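# Slide held gear onto shaft so it meshes

## Task

The left gripper starts holding a gear just above a shaft's tip. Lower the gear onto the shaft until it sits fully down, aligned square with the shaft, with its teeth engaged with the neighbouring gear. It must stay that way after the robot lets go. Forcing or jamming it too hard counts as failure.

## Robot and tools

Robot: two arms, left_arm and right_arm, each with a parallel two-finger gripper. The fingers point along the gripper's own +z axis and separate along its y axis. The reported end_effector_position is the point between the finger pads, roughly 1 cm back from the fingertips. The left gripper starts with the gear in hand. A wrist camera with a cable sits on each hand; the cable touching something counts as the hand touching it.

Frame: everything is in the scene frame. Origin at table-top height, halfway between the nominal arm bases; +z up, +x out over the table, +y toward left_arm. Measured bases: left_arm at (-0.021, +0.255, +0.037) m, right_arm at (-0.004, -0.242, +0.028) m. Printed hand positions and orientations may be wrong by up to a few centimetres, worse at long reach. Orientation is reported as end_effector_quat_wxyz.

Command row: every motion call uses rows of 14 numbers, all within [-1, 1], always covering both arms: dx, dy, dz, rx, ry, rz, opening for left_arm, then the same seven for right_arm. dx..rz are an offset, not a pose: they are measured along the scene axes from that arm's current Hand target (the last commanded pose, shown in results), and rotation happens about the Hand target position. Scale: 1.0 = 0.6 m for dx, dy, dz and 1.0 = 180 degrees for the rotation; rx, ry, rz form a single rotation vector. So 1 cm down is dz = -0.0167. Opening is absolute, not an offset: +1 = fully open (0.094 m), -1 = closed. Writing 0 for opening commands a half-open gripper, so to keep the gear held, resend its current grip command (see Tool commands / grip_measured). Sending zeros for all six pose numbers re-asks for the current Hand target, which also ends a push against something (or command a target back behind the gripper).

execute_actions(actions, cameras): actions is a list of actions; each action is up to 15 rows, one per 1/30 s step, and a short action repeats its last row to fill 15 steps. All rows of one action count from the Hand target at that action's start; each new action or call starts from the updated target, so repeating an offset moves further. An empty actions list just reports state and images. cameras: list of names, ["all"], or [] (default: images only for an empty list).

move(target, speed, blend, opening_speed, grip_force, blocking, cameras): straight-line paths toward target, either one 14-number row or a list of up to 15 rows; every row in a list is an offset from the same starting Hand targets, not from the row before. speed in m/s, 0.002 to 2.9 (default 0.25), one value or one per target. blend in m rounds corners in a list (0 = stop at each). opening_speed: rate of opening change per second on the -1..+1 scale, at least 0.2. grip_force: newtons per finger pad, 10 to 50, per arm or one number; it persists. blocking=false returns early while the move continues. Paths ignore obstacles; faster moves overshoot and hit harder, and targets placed beyond a contact press harder. Do not route a path near an arm's own base. The result adds a move: line, e.g. done, off_target, moving, held, fault; limits=paced means the pose was clipped, limits=held means steps were withheld.

wait(seconds 0-10, cameras): lets time pass holding the last commands. stop(cameras): brakes a running move. zoom_image(camera, region): camera is cam_head_left or cam_head_right; region [x0, y0, x1, y1] in pixels, at most 504 by 504, from the latest image. read_manual(section): licence text only. finished_scene(scene): ends the current scene with its number; irreversible; call nothing else in that reply.

Results: Hand target (basis for next offsets), end_effector_position and quat per arm, Joint positions (last entry per arm = measured finger gap in m), grip_measured (finger gap on the command scale; slightly wide when empty, a few thousandths narrower than a hard held part), Joint velocities (may be omitted when all within noise), joint torques (include gravity; joints 1-3 wrap at ±28 N m), Tool commands, and step readings of position for execute_actions. Images: cam_head_left and cam_head_right, 896x504, both on one bar behind the arms; calibration can be off by a few mm and degrees.

Behaviour to expect: the gripper often stops short of or below its target and may tilt, especially far out; small offsets may do nothing or go sideways. Check the pose after each move, correct tilt, and send the remaining gap as a new offset. Orientation commands are clipped to within 40 degrees of the current orientation per step.

Cautions: approach the shaft slowly and in small downward steps, keep the gear square, watch torques and images for binding, and back off instead of forcing. Release by commanding an opening clearly above grip_measured only once the gear is seated and still, then lift clear. Avoid drops, fast impacts, any arm-to-arm contact, pressure on camera cables, and anything leaving the table. Holding loads or straining against unreachable poses heats motors; MOTOR HOT warns, and overheating folds that arm away for good.

Each tool is called after "Request:" as name(argument=value, ...) on one line, values as JSON.

## Session

Request:
execute_actions(actions=[])

Scene clock: 0.00 s.
left_arm: end_effector_position=(+0.2649, +0.1082, +0.1524) grip_measured=-0.633 end_effector_quat_wxyz=(-0.003, +0.859, +0.513, +0.001) | right_arm: end_effector_position=(+0.3774, -0.2478, +0.4300) grip_measured=+1.000 end_effector_quat_wxyz=(+0.707, +0.005, +0.707, -0.005)
Joint positions: left_arm=[-0.494 1.762 1.484 -1.296 -0.006 1.587 0.017] | right_arm=[0 1.047 1.047 0 0 0 0.094]
Joint velocities: within noise
Joint torques (N m): no reading
Heat: left arm: 50 °C; right arm: 47 °C.
Hand target: left_arm +0.2672, +0.1072, +0.1578; +0.006, +0.859, +0.513, +0.007 | right_arm +0.3749, -0.2478, +0.4422; +0.719, +0.005, +0.695, -0.005
Tool commands: left_gripper/opening=-1.0 right_gripper/opening=+1.0

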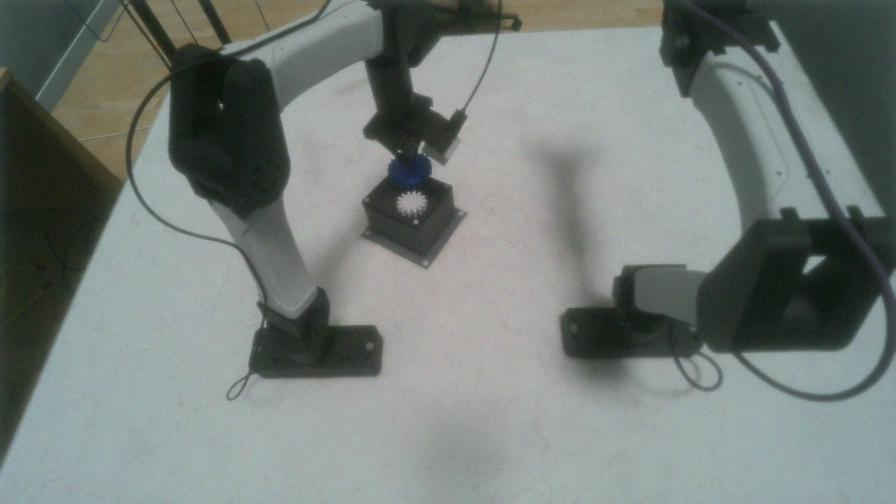

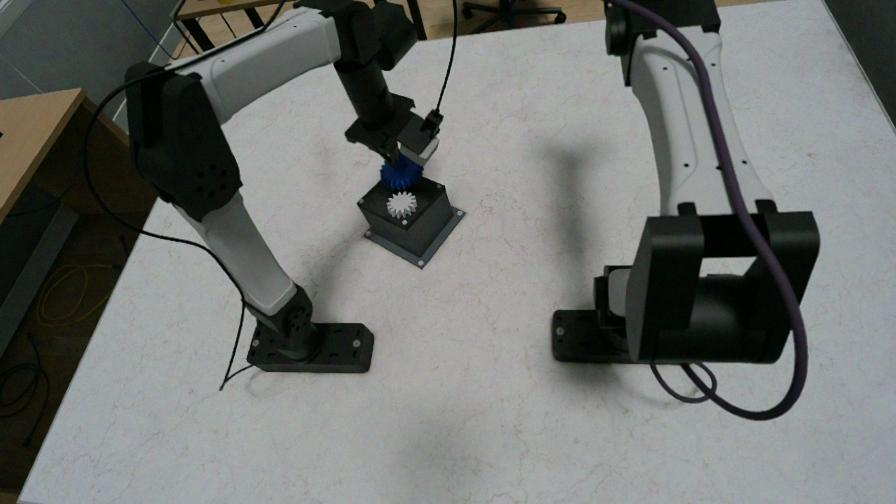

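Request:
zoom_image(camera="cam_head_left", region=[350, 120, 480, 270])

Request:
zoom_image(camera="cam_head_right", region=[340, 130, 470, 270])

Scaled by 3.360.

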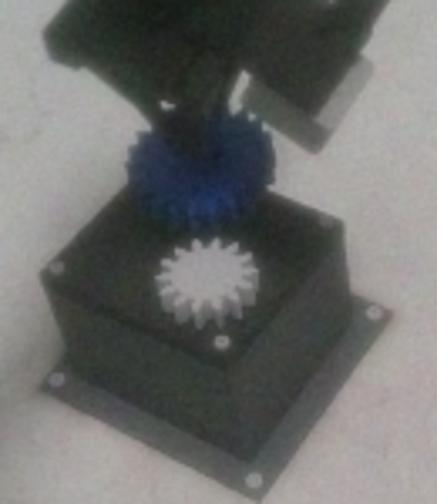

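Scaled by 3.600.

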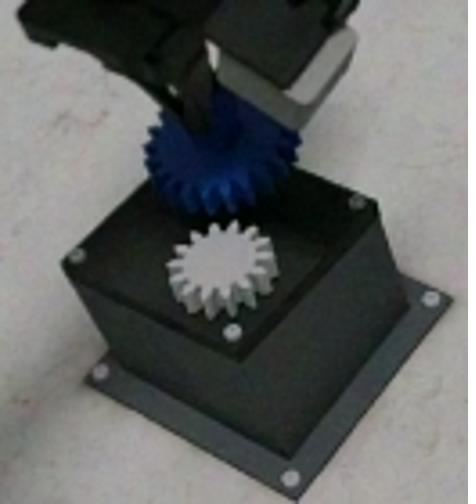

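Request:
move(target=[0,0,-0.005,0,0,0,-1,0,0,0,0,0,0,1], speed=0.03, cameras=["all"])

Scene clock: 2.23 s.
left_arm: end_effector_position=(+0.2649, +0.1082, +0.1524) grip_measured=-0.633 end_effector_quat_wxyz=(-0.003, +0.859, +0.513, +0.001) | right_arm: end_effector_position=(+0.3774, -0.2478, +0.4300) grip_measured=+1.000 end_effector_quat_wxyz=(+0.707, +0.005, +0.707, -0.005)
Joint positions: left_arm=[-0.494 1.762 1.484 -1.296 -0.006 1.587 0.017] | right_arm=[0 1.047 1.047 0 0 0 0.094]
Joint torques (N m): left_arm=[0.24 -8.84 5.94 0.43 0.02 -0.03] | right_arm=[0.02 -2.78 8.21 2.22 0.09 -0.02]
Heat: left arm: 49 °C; right arm: 48 °C.
Hand target: left_arm +0.2672, +0.1072, +0.1548; +0.006, +0.859, +0.513, +0.007 | right_arm +0.3749, -0.2478, +0.4422; +0.719, +0.005, +0.695, -0.005
Off the commanded pose: left_arm 0.003 m, 1 deg | right_arm 0.012 m, 2 deg.
move: off_target (right_arm)

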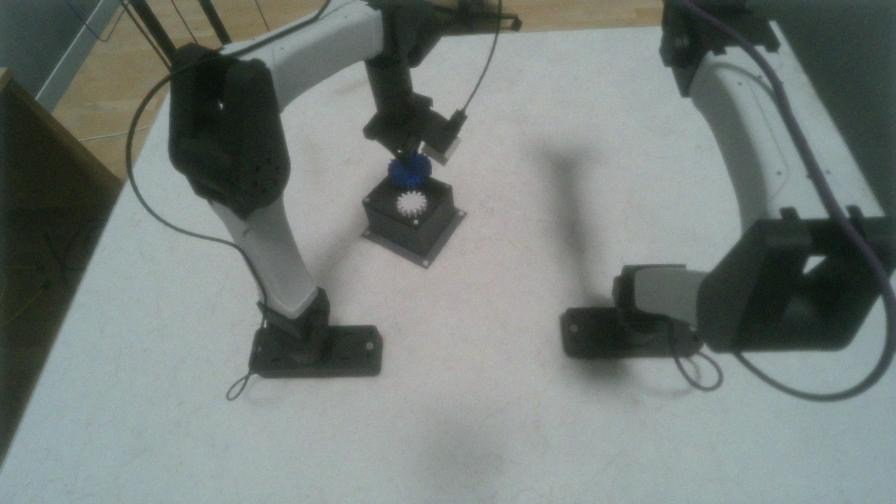

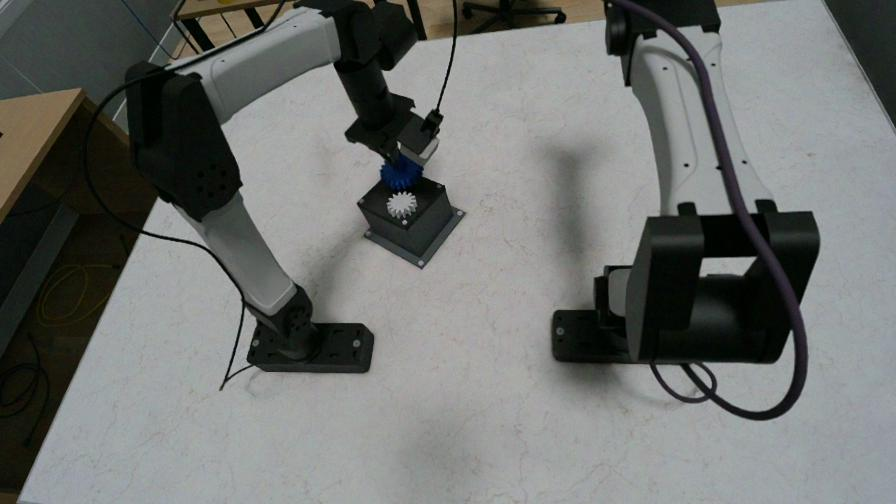

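Request:
move(target=[0,0,-0.005,0,0,0,-1,0,0,0,0,0,0,1], speed=0.03)

Request:
move(target=[0,0,-0.005,0,0,0,-1,0,0,0,0,0,0,1], speed=0.03)

Request:
move(target=[0,0,-0.005,0,0,0,-1,0,0,0,0,0,0,1], speed=0.03)

Scene clock: 3.90 s.
left_arm: end_effector_position=(+0.2648, +0.1083, +0.1505) grip_measured=-0.633 end_effector_quat_wxyz=(-0.003, +0.859, +0.513, +0.001) | right_arm: end_effector_position=(+0.3774, -0.2478, +0.4300) grip_measured=+1.000 end_effector_quat_wxyz=(+0.707, +0.005, +0.707, -0.005)
Joint positions: left_arm=[-0.494 1.762 1.477 -1.289 -0.006 1.587 0.017] | right_arm=[0 1.047 1.047 0 0 0 0.094]
Joint torques (N m): left_arm=[0.18 -8.83 5.53 0.48 0.01 -0.03] | right_arm=[0.02 -2.78 8.23 2.22 0.09 -0.03]
Heat: left arm: 49 °C; right arm: 49 °C.
Hand target: left_arm +0.2672, +0.1071, +0.1519; +0.006, +0.859, +0.513, +0.007 | right_arm +0.3749, -0.2478, +0.4422; +0.719, +0.005, +0.695, -0.005
Off the commanded pose: left_arm 0.003 m, 1 deg | right_arm 0.012 m, 2 deg.
move: off_target (right_arm)

Scene clock: 4.60 s.
left_arm: end_effector_position=(+0.2648, +0.1083, +0.1502) grip_measured=-0.632 end_effector_quat_wxyz=(-0.003, +0.859, +0.513, +0.001) | right_arm: end_effector_position=(+0.3774, -0.2478, +0.4300) grip_measured=+1.000 end_effector_quat_wxyz=(+0.707, +0.005, +0.707, -0.005)
Joint positions: left_arm=[-0.494 1.762 1.476 -1.288 -0.006 1.587 0.017] | right_arm=[0 1.047 1.047 0 0 0 0.094]
Joint torques (N m): left_arm=[0.16 -8.73 4.64 0.59 0.02 -0.03] | right_arm=[0.03 -2.78 8.21 2.22 0.1 -0.02]
Heat: left arm: 49 °C; right arm: 49 °C.
Hand target: left_arm +0.2672, +0.1071, +0.1489; +0.006, +0.859, +0.513, +0.007 | right_arm +0.3749, -0.2478, +0.4422; +0.719, +0.005, +0.695, -0.005
Off the commanded pose: left_arm 0.003 m, 1 deg | right_arm 0.012 m, 2 deg.
move: off_target (right_arm)

Scene clock: 5.30 s.
left_arm: end_effector_position=(+0.2646, +0.1084, +0.1502) grip_measured=-0.632 end_effector_quat_wxyz=(-0.001, +0.859, +0.513, +0.003) | right_arm: end_effector_position=(+0.3774, -0.2478, +0.4300) grip_measured=+1.000 end_effector_quat_wxyz=(+0.707, +0.005, +0.707, -0.005)
Joint positions: left_arm=[-0.494 1.757 1.469 -1.282 -0.006 1.587 0.017] | right_arm=[0 1.047 1.047 0 0 0 0.094]
Joint torques (N m): left_arm=[0.2 -8.17 4.16 0.66 0.02 -0.04] | right_arm=[-0.02 -2.81 8.23 2.21 0.09 -0.02]
Heat: left arm: 49 °C; right arm: 49 °C.
Hand target: left_arm +0.2672, +0.1072, +0.1459; +0.006, +0.859, +0.513, +0.007 | right_arm +0.3749, -0.2478, +0.4422; +0.719, +0.005, +0.695, -0.005
Off the commanded pose: left_arm 0.005 m, 1 deg | right_arm 0.012 m, 2 deg.
move: off_target (right_arm)

Request:
wait(seconds=0.1, cameras=["all"])

Request:
zoom_image(camera="cam_head_left", region=[380, 140, 450, 230])

Request:
zoom_image(camera="cam_head_right", region=[370, 140, 440, 230])

Scene clock: 6.47 s.
left_arm: end_effector_position=(+0.2646, +0.1084, +0.1502) grip_measured=-0.632 end_effector_quat_wxyz=(-0.001, +0.859, +0.513, +0.003) | right_arm: end_effector_position=(+0.3774, -0.2478, +0.4300) grip_measured=+1.000 end_effector_quat_wxyz=(+0.707, +0.005, +0.707, -0.005)
Joint positions: left_arm=[-0.494 1.757 1.469 -1.282 -0.006 1.587 0.017] | right_arm=[0 1.047 1.047 0 0 0 0.094]
Joint torques (N m): left_arm=[0.14 -8.18 4.15 0.65 0.03 -0.04] | right_arm=[0.02 -2.77 8.21 2.22 0.09 -0.02]
Heat: left arm: 49 °C; right arm: 49 °C.
Hand target: left_arm +0.2672, +0.1072, +0.1459; +0.006, +0.859, +0.513, +0.007 | right_arm +0.3749, -0.2478, +0.4422; +0.719, +0.005, +0.695, -0.005
Tool commands: left_gripper/opening=-1.0 right_gripper/opening=+1.0
Off the commanded pose: left_arm 0.005 m, 1 deg | right_arm 0.012 m, 2 deg.
wait: 0.10 s; at rest from the start

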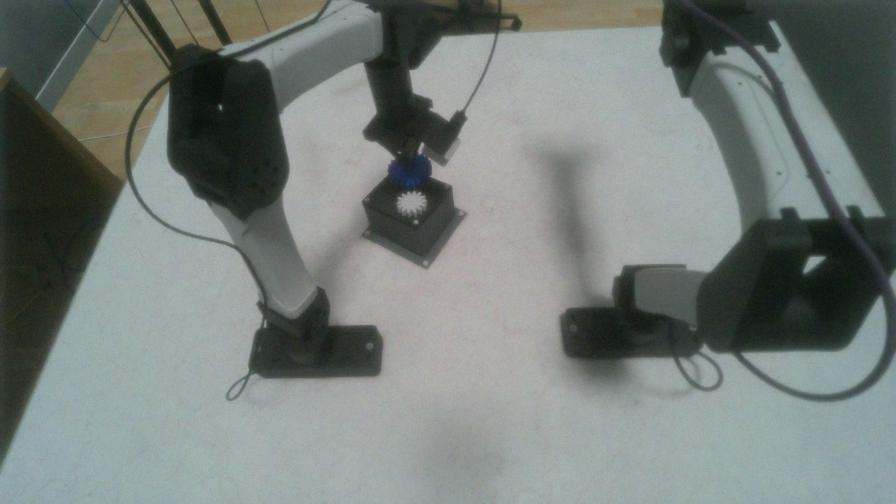

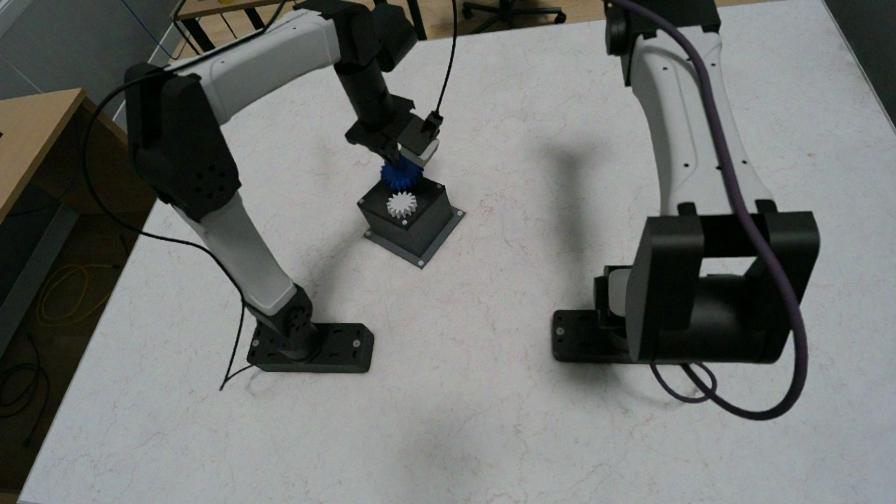

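Scaled by 5.600.

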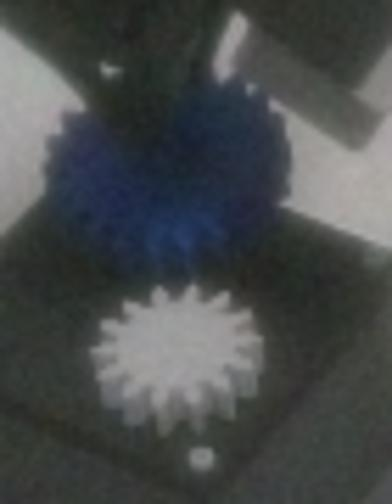

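Scaled by 5.600.

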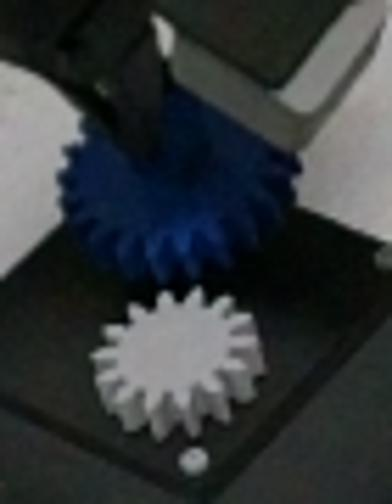

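Request:
move(target=[0,0,0.1,0,0,0,-1,0,0,0,0,0,0,1], speed=0.15, cameras=["all"])

Request:
zoom_image(camera="cam_head_left", region=[360, 120, 460, 230])

Request:
zoom_image(camera="cam_head_right", region=[350, 120, 450, 230])

Scene clock: 10.87 s.
left_arm: end_effector_position=(+0.2659, +0.1077, +0.2041) grip_measured=-0.632 end_effector_quat_wxyz=(+0.007, +0.859, +0.513, +0.008) | right_arm: end_effector_position=(+0.3774, -0.2478, +0.4300) grip_measured=+1.000 end_effector_quat_wxyz=(+0.707, +0.005, +0.707, -0.005)
Joint positions: left_arm=[-0.494 1.757 1.684 -1.478 -0.006 1.587 0.017] | right_arm=[0 1.047 1.047 0 0 0 0.094]
Joint torques (N m): left_arm=[0.16 -7.01 7.75 0.3 0.02 -0.03] | right_arm=[0.01 -2.78 8.2 2.21 0.09 -0.02]
Heat: left arm: 49 °C; right arm: 50 °C.
Hand target: left_arm +0.2672, +0.1072, +0.2059; +0.006, +0.859, +0.513, +0.007 | right_arm +0.3749, -0.2478, +0.4422; +0.719, +0.005, +0.695, -0.005
Off the commanded pose: left_arm 0.002 m, 0 deg | right_arm 0.012 m, 2 deg.
move: off_target (right_arm)

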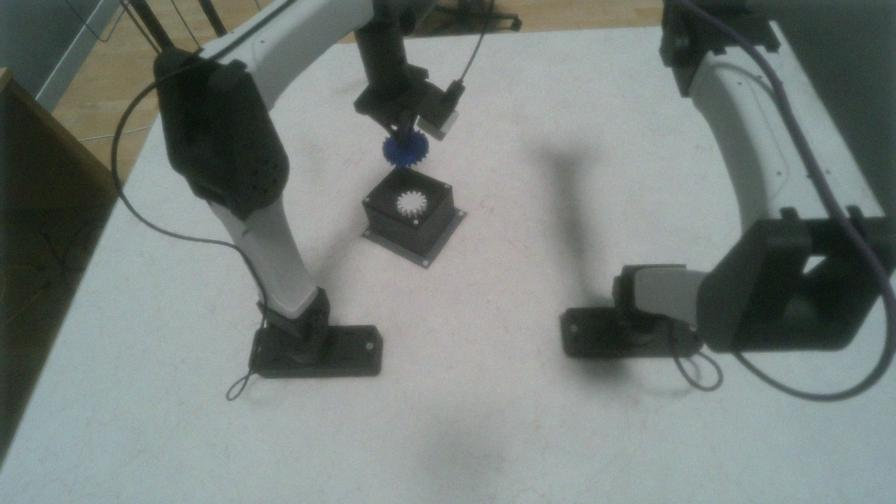

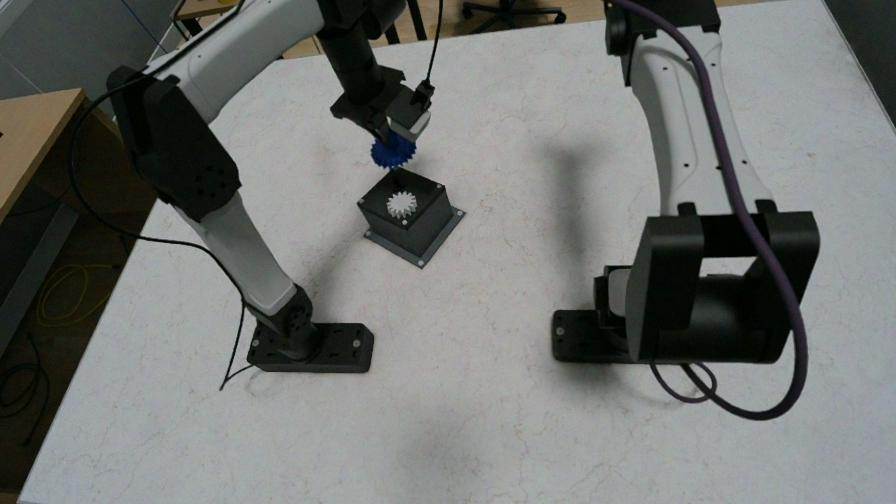

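Scaled by 4.582.

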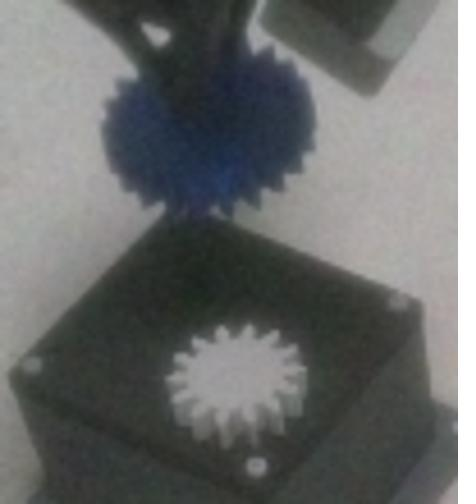

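Scaled by 4.582.

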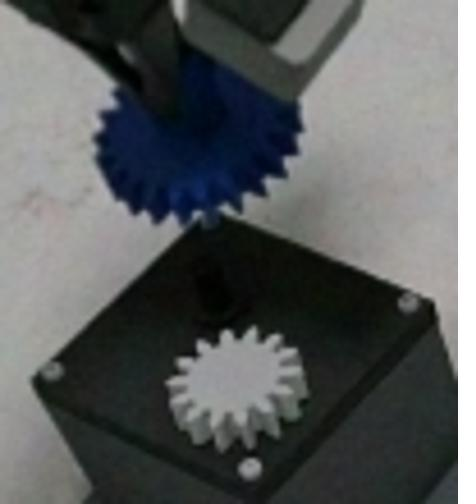

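Request:
zoom_image(camera="cam_head_right", region=[380, 160, 420, 200])

Request:
zoom_image(camera="cam_head_left", region=[390, 160, 430, 200])

Request:
zoom_image(camera="cam_head_right", region=[360, 120, 430, 180])

Scaled by 12.600.

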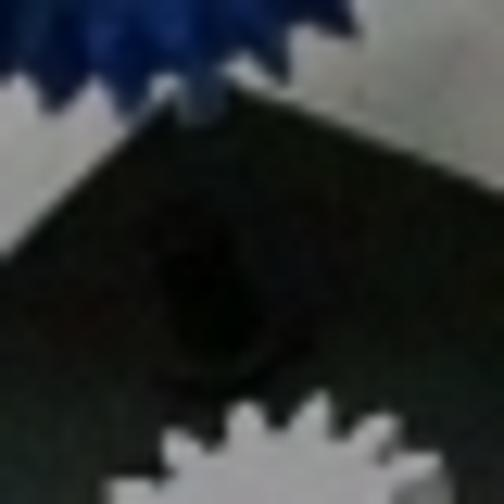

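Scaled by 12.600.

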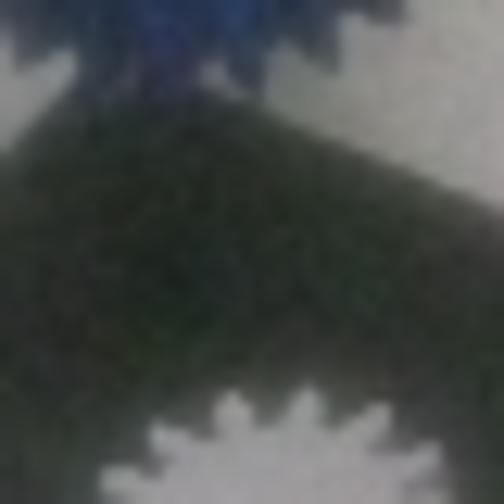

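Scaled by 7.200.

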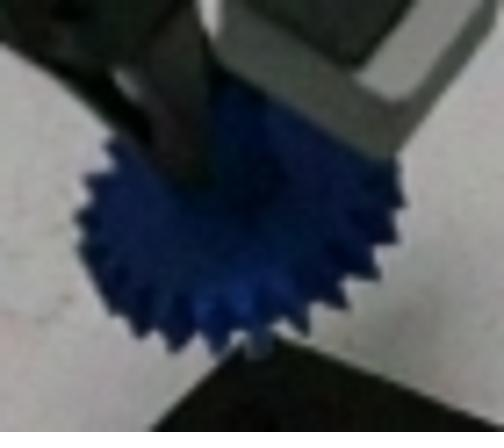

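Request:
move(target=[0.12,0,0.05,0,0,0,-1,0,0,0,0,0,0,1], speed=0.2, cameras=["all"])

Request:
zoom_image(camera="cam_head_right", region=[350, 150, 450, 230])

Request:
zoom_image(camera="cam_head_left", region=[360, 150, 460, 230])

Request:
zoom_image(camera="cam_head_right", region=[340, 80, 440, 160])

Scene clock: 15.23 s.
left_arm: end_effector_position=(+0.3373, +0.1078, +0.2340) grip_measured=-0.632 end_effector_quat_wxyz=(+0.046, +0.854, +0.516, +0.038) | right_arm: end_effector_position=(+0.3774, -0.2478, +0.4300) grip_measured=+1.000 end_effector_quat_wxyz=(+0.707, +0.005, +0.707, -0.005)
Joint positions: left_arm=[-0.409 1.961 2.067 -1.557 -0.006 1.661 0.017] | right_arm=[0 1.047 1.047 0 0 0 0.094]
Joint torques (N m): left_arm=[0.31 -8.53 7.88 0.47 0.04 0.06] | right_arm=[0.02 -2.8 8.2 2.22 0.09 -0.02]
Heat: left arm: 48 °C; right arm: 51 °C.
Hand target: left_arm +0.3392, +0.1072, +0.2360; +0.006, +0.859, +0.513, +0.007 | right_arm +0.3749, -0.2478, +0.4422; +0.719, +0.005, +0.695, -0.005
Off the commanded pose: left_arm 0.003 m, 6 deg | right_arm 0.012 m, 2 deg.
joint sent to its limit (left arm) — joint 4 (wrist pitch), lower limit. The joint targets are off in orientation, not in position.
move: off_target (left_arm, right_arm)

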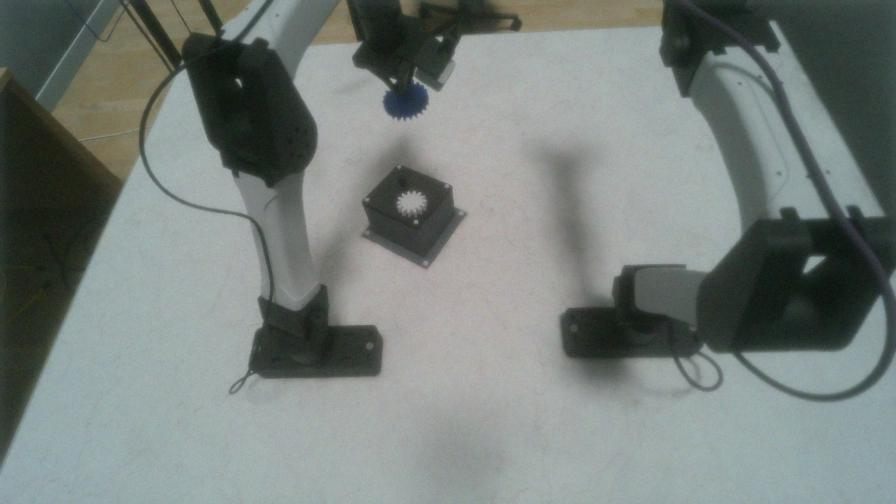

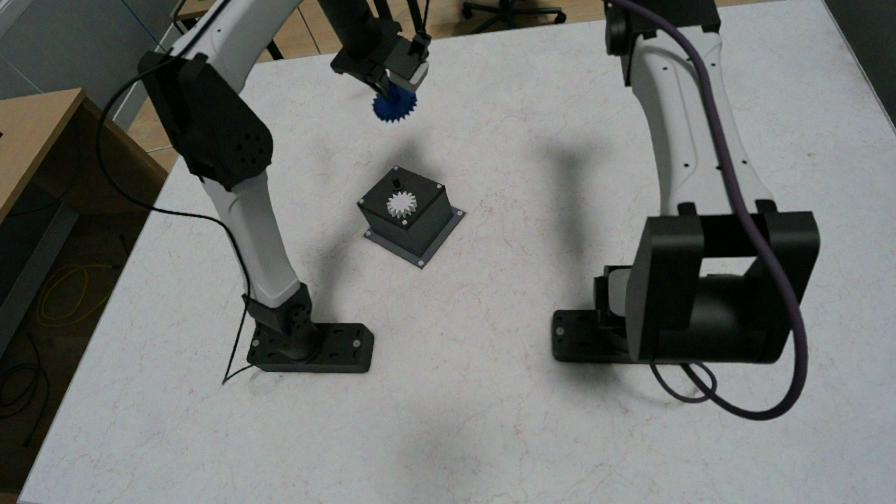

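Scaled by 5.040.

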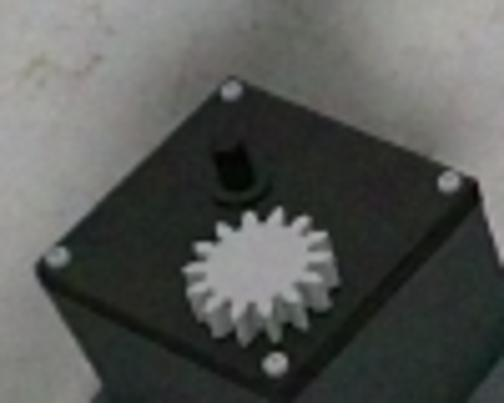

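Scaled by 5.040.

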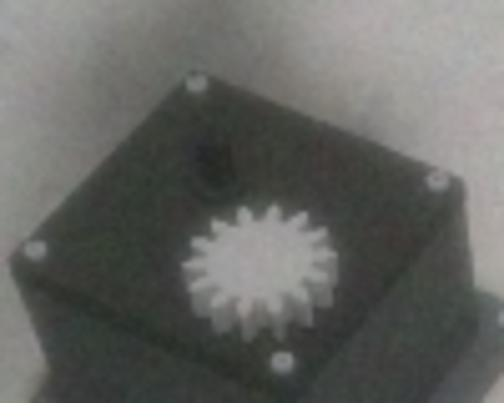

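Scaled by 5.040.

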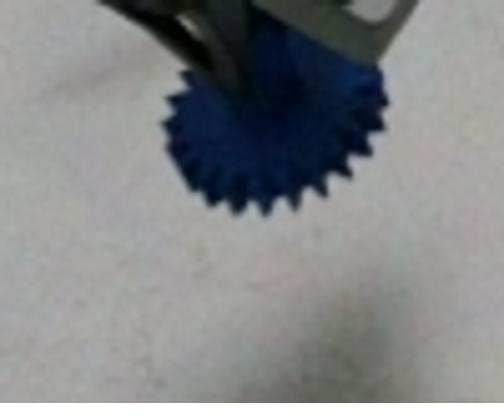

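Request:
move(target=[-0.137,0.0213,-0.11,0,0,0,-1,0,0,0,0,0,0,1], speed=0.15, cameras=["all"])

Request:
zoom_image(camera="cam_head_left", region=[360, 130, 460, 210])

Request:
zoom_image(camera="cam_head_right", region=[350, 130, 450, 210])

Scene clock: 21.73 s.
left_arm: end_effector_position=(+0.2560, +0.1221, +0.1629) grip_measured=-0.632 end_effector_quat_wxyz=(-0.010, +0.860, +0.511, -0.003) | right_arm: end_effector_position=(+0.3774, -0.2478, +0.4300) grip_measured=+1.000 end_effector_quat_wxyz=(+0.707, +0.005, +0.707, -0.005)
Joint positions: left_arm=[-0.467 1.723 1.48 -1.348 -0.006 1.618 0.017] | right_arm=[0 1.047 1.047 0 0 0 0.094]
Joint torques (N m): left_arm=[-0.18 -10.24 5.65 0.43 0.03 -0.12] | right_arm=[0.02 -2.77 8.21 2.22 0.09 -0.03]
Heat: left arm: 47 °C; right arm: 51 °C.
Hand target: left_arm +0.2570, +0.1200, +0.1700; +0.006, +0.859, +0.513, +0.007 | right_arm +0.3749, -0.2478, +0.4422; +0.719, +0.005, +0.695, -0.005
Off the commanded pose: left_arm 0.007 m, 2 deg | right_arm 0.012 m, 2 deg.
move: off_target (right_arm)

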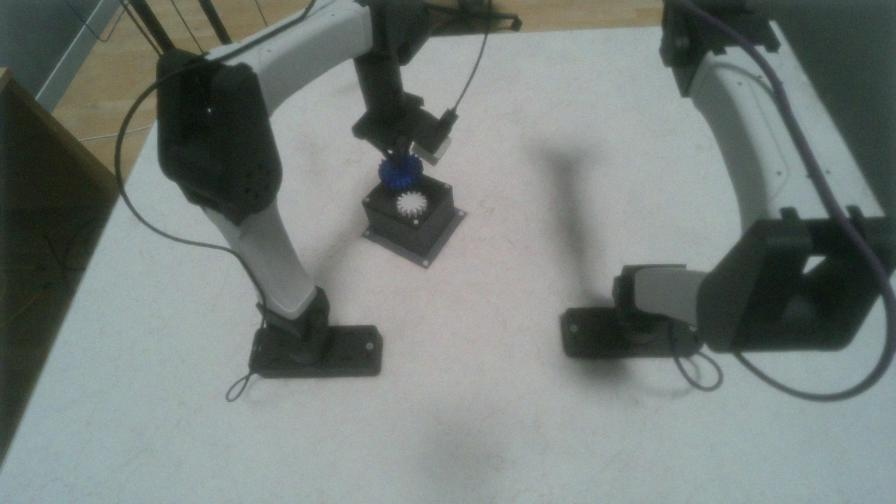

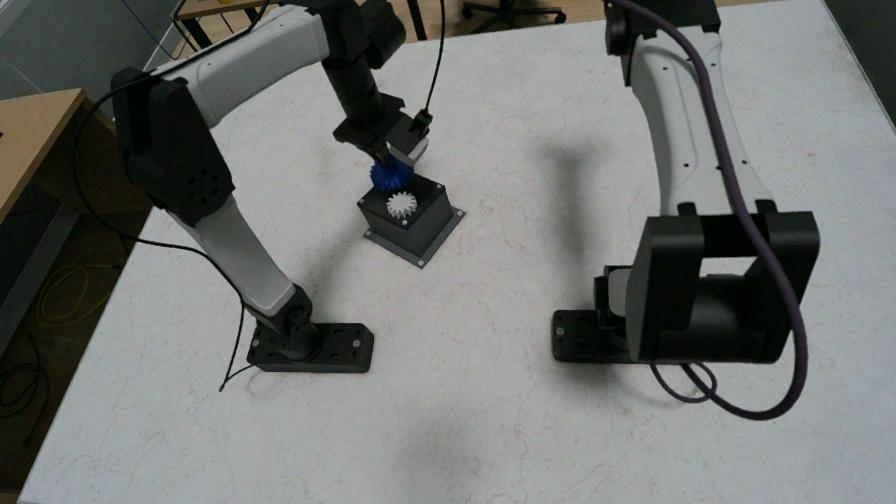

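Scaled by 5.040.

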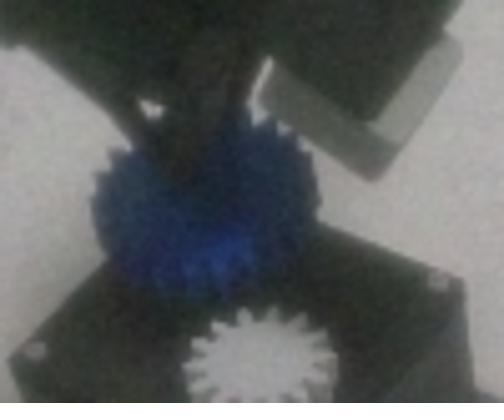

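Scaled by 5.040.

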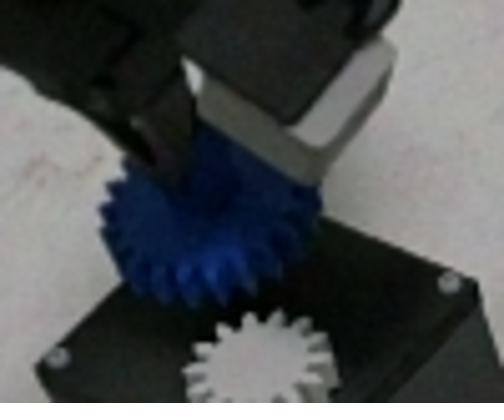

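Request:
move(target=[0,0,-0.022,0,0,0,-1,0,0,0,0,0,0,1], speed=0.04, cameras=["all"])

Request:
zoom_image(camera="cam_head_left", region=[360, 130, 460, 210])

Request:
zoom_image(camera="cam_head_right", region=[350, 130, 450, 210])

Scene clock: 23.67 s.
left_arm: end_effector_position=(+0.2557, +0.1222, +0.1500) grip_measured=-0.632 end_effector_quat_wxyz=(-0.010, +0.859, +0.511, -0.003) | right_arm: end_effector_position=(+0.3774, -0.2478, +0.4300) grip_measured=+1.000 end_effector_quat_wxyz=(+0.707, +0.005, +0.707, -0.005)
Joint positions: left_arm=[-0.467 1.722 1.428 -1.296 -0.006 1.617 0.017] | right_arm=[0 1.047 1.047 0 0 0 0.094]
Joint torques (N m): left_arm=[-0.21 -10.02 5.61 0.39 0.03 -0.11] | right_arm=[0.02 -2.78 8.21 2.21 0.09 -0.02]
Heat: left arm: 47 °C; right arm: 51 °C.
Hand target: left_arm +0.2570, +0.1200, +0.1567; +0.006, +0.858, +0.513, +0.007 | right_arm +0.3749, -0.2478, +0.4422; +0.719, +0.005, +0.695, -0.005
Off the commanded pose: left_arm 0.007 m, 2 deg | right_arm 0.012 m, 2 deg.
move: off_target (right_arm)

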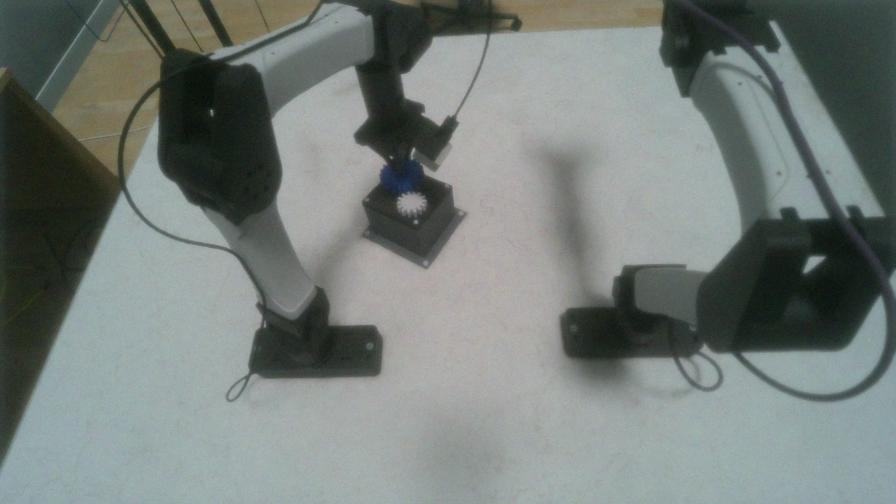

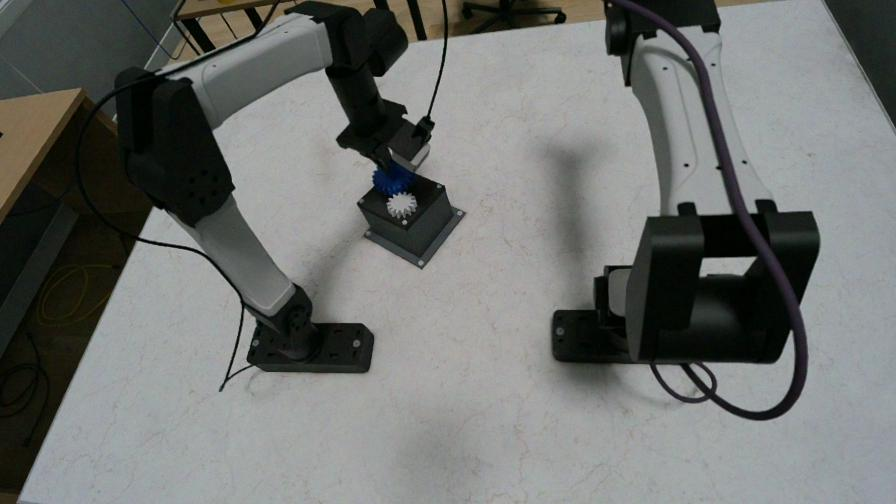

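Scaled by 5.040.

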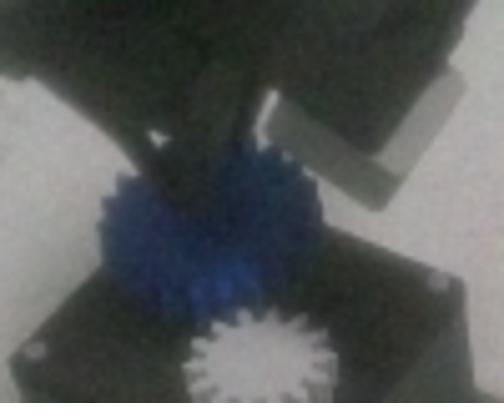

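Scaled by 5.040.

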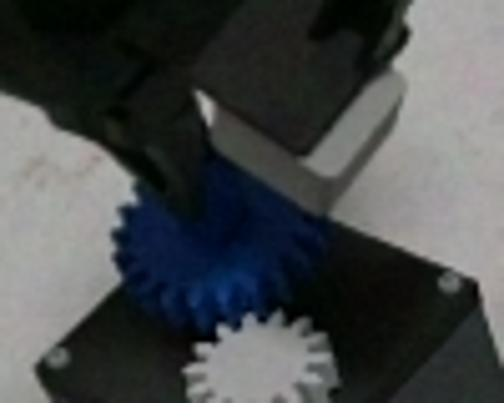

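Request:
move(target=[0,0.001,-0.006,0,0,0,-1,0,0,0,0,0,0,1], speed=0.03)

Request:
move(target=[0,0,-0.005,0,0,0,-1,0,0,0,0,0,0,1], speed=0.03)

Request:
move(target=[0,0,-0.005,0,0,0,-1,0,0,0,0,0,0,1], speed=0.03)

Scene clock: 25.23 s.
left_arm: end_effector_position=(+0.2561, +0.1221, +0.1472) grip_measured=-0.632 end_effector_quat_wxyz=(-0.007, +0.859, +0.511, -0.001) | right_arm: end_effector_position=(+0.3774, -0.2478, +0.4300) grip_measured=+1.000 end_effector_quat_wxyz=(+0.707, +0.005, +0.707, -0.005)
Joint positions: left_arm=[-0.467 1.719 1.413 -1.278 -0.006 1.617 0.017] | right_arm=[0 1.047 1.047 0 0 0 0.094]
Joint torques (N m): left_arm=[-0.05 -9.83 5.67 0.39 0.03 -0.1] | right_arm=[0.01 -2.78 8.2 2.22 0.1 -0.02]
Heat: left arm: 47 °C; right arm: 51 °C.
Hand target: left_arm +0.2570, +0.1206, +0.1531; +0.006, +0.858, +0.513, +0.007 | right_arm +0.3749, -0.2478, +0.4422; +0.719, +0.005, +0.695, -0.005
Off the commanded pose: left_arm 0.006 m, 2 deg | right_arm 0.012 m, 2 deg.
move: off_target (right_arm)

Scene clock: 25.93 s.
left_arm: end_effector_position=(+0.2560, +0.1222, +0.1444) grip_measured=-0.632 end_effector_quat_wxyz=(-0.007, +0.859, +0.511, -0.001) | right_arm: end_effector_position=(+0.3774, -0.2478, +0.4300) grip_measured=+1.000 end_effector_quat_wxyz=(+0.707, +0.005, +0.707, -0.005)
Joint positions: left_arm=[-0.467 1.719 1.402 -1.266 -0.006 1.617 0.017] | right_arm=[0 1.047 1.047 0 0 0 0.094]
Joint torques (N m): left_arm=[-0.02 -9.72 5.71 0.39 0.03 -0.11] | right_arm=[0.01 -2.78 8.21 2.22 0.09 -0.02]
Heat: left arm: 47 °C; right arm: 51 °C.
Hand target: left_arm +0.2570, +0.1206, +0.1502; +0.006, +0.858, +0.513, +0.007 | right_arm +0.3749, -0.2478, +0.4422; +0.719, +0.005, +0.695, -0.005
Off the commanded pose: left_arm 0.006 m, 2 deg | right_arm 0.012 m, 2 deg.
move: off_target (right_arm)

Scene clock: 26.63 s.
left_arm: end_effector_position=(+0.2560, +0.1222, +0.1416) grip_measured=-0.632 end_effector_quat_wxyz=(-0.007, +0.859, +0.511, -0.001) | right_arm: end_effector_position=(+0.3774, -0.2478, +0.4300) grip_measured=+1.000 end_effector_quat_wxyz=(+0.707, +0.005, +0.707, -0.005)
Joint positions: left_arm=[-0.467 1.719 1.391 -1.255 -0.006 1.617 0.017] | right_arm=[0 1.047 1.047 0 0 0 0.094]
Joint torques (N m): left_arm=[-0.09 -9.69 5.65 0.38 0.04 -0.1] | right_arm=[0.03 -2.77 8.21 2.22 0.09 -0.03]
Heat: left arm: 47 °C; right arm: 51 °C.
Hand target: left_arm +0.2570, +0.1206, +0.1472; +0.006, +0.858, +0.513, +0.007 | right_arm +0.3749, -0.2478, +0.4422; +0.719, +0.005, +0.695, -0.005
Off the commanded pose: left_arm 0.006 m, 2 deg | right_arm 0.012 m, 2 deg.
move: off_target (right_arm)

Freely descending (maybe threading). Continue.

Request:
move(target=[0,0,-0.005,0,0,0,-1,0,0,0,0,0,0,1], speed=0.03)

Request:
move(target=[0,0,-0.005,0,0,0,-1,0,0,0,0,0,0,1], speed=0.03, cameras=["all"])

Request:
zoom_image(camera="cam_head_left", region=[360, 130, 460, 210])

Request:
zoom_image(camera="cam_head_right", region=[350, 130, 450, 210])

Scene clock: 27.87 s.
left_arm: end_effector_position=(+0.2559, +0.1222, +0.1388) grip_measured=-0.632 end_effector_quat_wxyz=(-0.006, +0.859, +0.511, -0.001) | right_arm: end_effector_position=(+0.3774, -0.2478, +0.4300) grip_measured=+1.000 end_effector_quat_wxyz=(+0.707, +0.005, +0.707, -0.005)
Joint positions: left_arm=[-0.467 1.719 1.38 -1.243 -0.006 1.617 0.017] | right_arm=[0 1.047 1.047 0 0 0 0.094]
Joint torques (N m): left_arm=[0.02 -9.57 5.67 0.41 0.04 -0.11] | right_arm=[0.01 -2.76 8.21 2.21 0.1 -0.02]
Heat: left arm: 47 °C; right arm: 51 °C.
Hand target: left_arm +0.2570, +0.1206, +0.1442; +0.006, +0.858, +0.513, +0.007 | right_arm +0.3749, -0.2478, +0.4422; +0.719, +0.005, +0.695, -0.005
Off the commanded pose: left_arm 0.006 m, 2 deg | right_arm 0.012 m, 2 deg.
move: off_target (right_arm)

Scene clock: 28.57 s.
left_arm: end_effector_position=(+0.2559, +0.1222, +0.1367) grip_measured=-0.632 end_effector_quat_wxyz=(-0.006, +0.859, +0.511, +0.000) | right_arm: end_effector_position=(+0.3774, -0.2478, +0.4300) grip_measured=+1.000 end_effector_quat_wxyz=(+0.707, +0.005, +0.707, -0.005)
Joint positions: left_arm=[-0.467 1.719 1.371 -1.234 -0.006 1.617 0.017] | right_arm=[0 1.047 1.047 0 0 0 0.094]
Joint torques (N m): left_arm=[-0.08 -9.54 5.48 0.41 0.03 -0.1] | right_arm=[0.01 -2.77 8.2 2.21 0.09 -0.02]
Heat: left arm: 47 °C; right arm: 51 °C.
Hand target: left_arm +0.2570, +0.1206, +0.1411; +0.006, +0.858, +0.513, +0.007 | right_arm +0.3749, -0.2478, +0.4422; +0.719, +0.005, +0.695, -0.005
Off the commanded pose: left_arm 0.005 m, 2 deg | right_arm 0.012 m, 2 deg.
move: off_target (right_arm)

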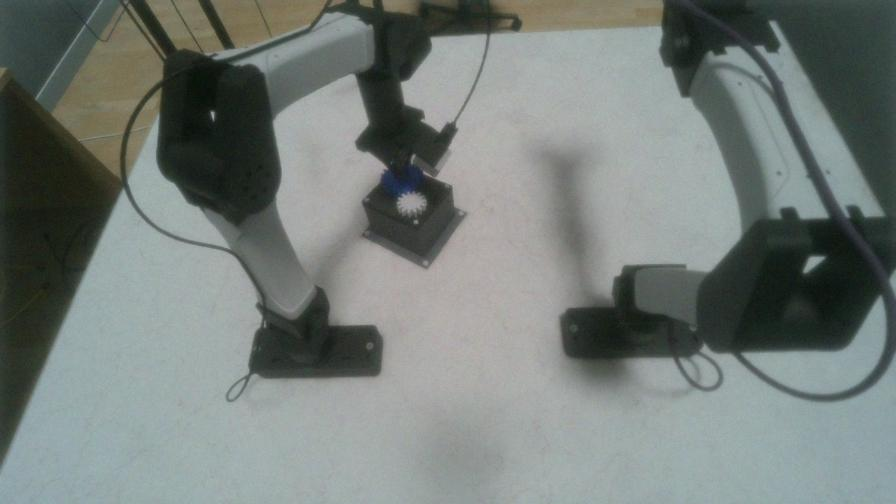

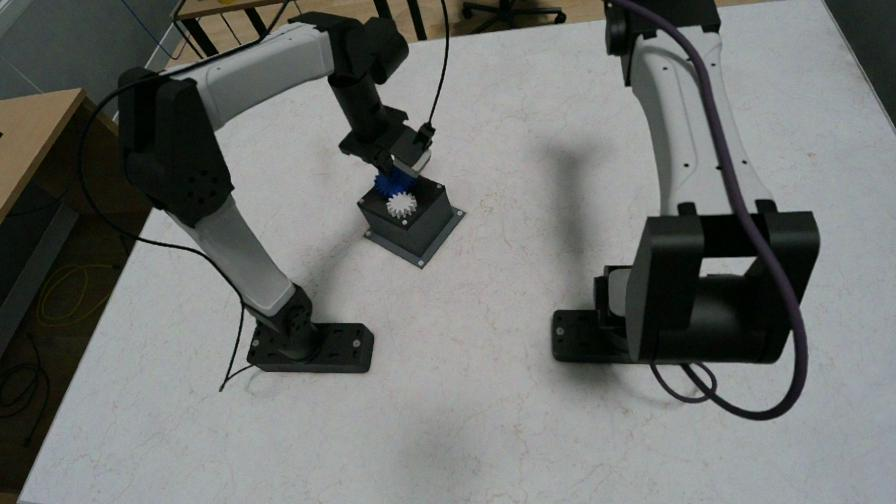

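Scaled by 5.040.

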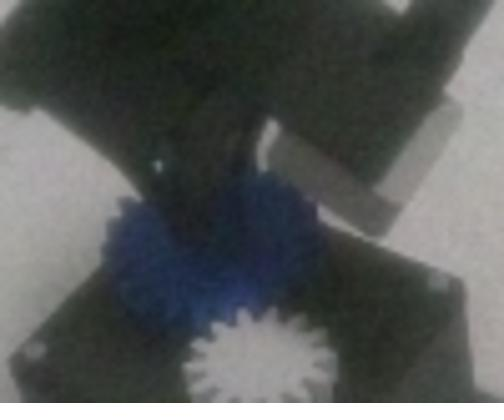

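Scaled by 5.040.

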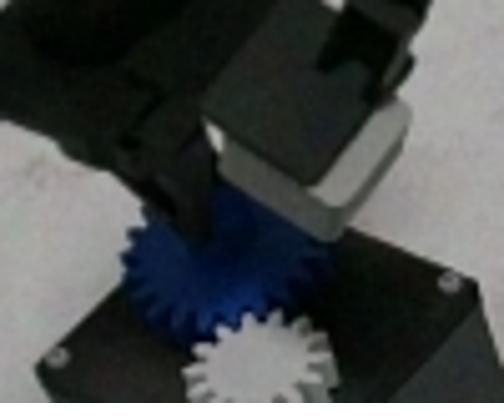

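Request:
move(target=[0,0,-0.005,0,0,0,-1,0,0,0,0,0,0,1], speed=0.03)

Request:
move(target=[0,0,-0.004,0,0,0,-1,0,0,0,0,0,0,1], speed=0.03)

Scene clock: 30.13 s.
left_arm: end_effector_position=(+0.2558, +0.1222, +0.1364) grip_measured=-0.632 end_effector_quat_wxyz=(-0.005, +0.860, +0.511, +0.000) | right_arm: end_effector_position=(+0.3774, -0.2478, +0.4300) grip_measured=+1.000 end_effector_quat_wxyz=(+0.707, +0.005, +0.707, -0.005)
Joint positions: left_arm=[-0.467 1.716 1.367 -1.229 -0.006 1.617 0.017] | right_arm=[0 1.047 1.047 0 0 0 0.094]
Joint torques (N m): left_arm=[-0.01 -9.09 4.82 0.51 0.04 -0.09] | right_arm=[0.02 -2.77 8.2 2.22 0.09 -0.03]
Heat: left arm: 47 °C; right arm: 51 °C.
Hand target: left_arm +0.2570, +0.1206, +0.1382; +0.006, +0.858, +0.513, +0.007 | right_arm +0.3749, -0.2478, +0.4422; +0.719, +0.005, +0.695, -0.005
Off the commanded pose: left_arm 0.003 m, 1 deg | right_arm 0.012 m, 2 deg.
move: off_target (right_arm)

Scene clock: 30.83 s.
left_arm: end_effector_position=(+0.2558, +0.1223, +0.1362) grip_measured=-0.632 end_effector_quat_wxyz=(-0.004, +0.860, +0.511, +0.001) | right_arm: end_effector_position=(+0.3774, -0.2478, +0.4300) grip_measured=+1.000 end_effector_quat_wxyz=(+0.707, +0.005, +0.707, -0.005)
Joint positions: left_arm=[-0.467 1.713 1.362 -1.225 -0.006 1.617 0.017] | right_arm=[0 1.047 1.047 0 0 0 0.094]
Joint torques (N m): left_arm=[-0.05 -8.64 4.53 0.57 0.02 -0.1] | right_arm=[0.05 -2.8 8.21 2.22 0.09 -0.02]
Heat: left arm: 47 °C; right arm: 51 °C.
Hand target: left_arm +0.2570, +0.1207, +0.1357; +0.006, +0.858, +0.513, +0.007 | right_arm +0.3749, -0.2478, +0.4422; +0.719, +0.005, +0.695, -0.005
Off the commanded pose: left_arm 0.002 m, 1 deg | right_arm 0.012 m, 2 deg.
move: off_target (right_arm)


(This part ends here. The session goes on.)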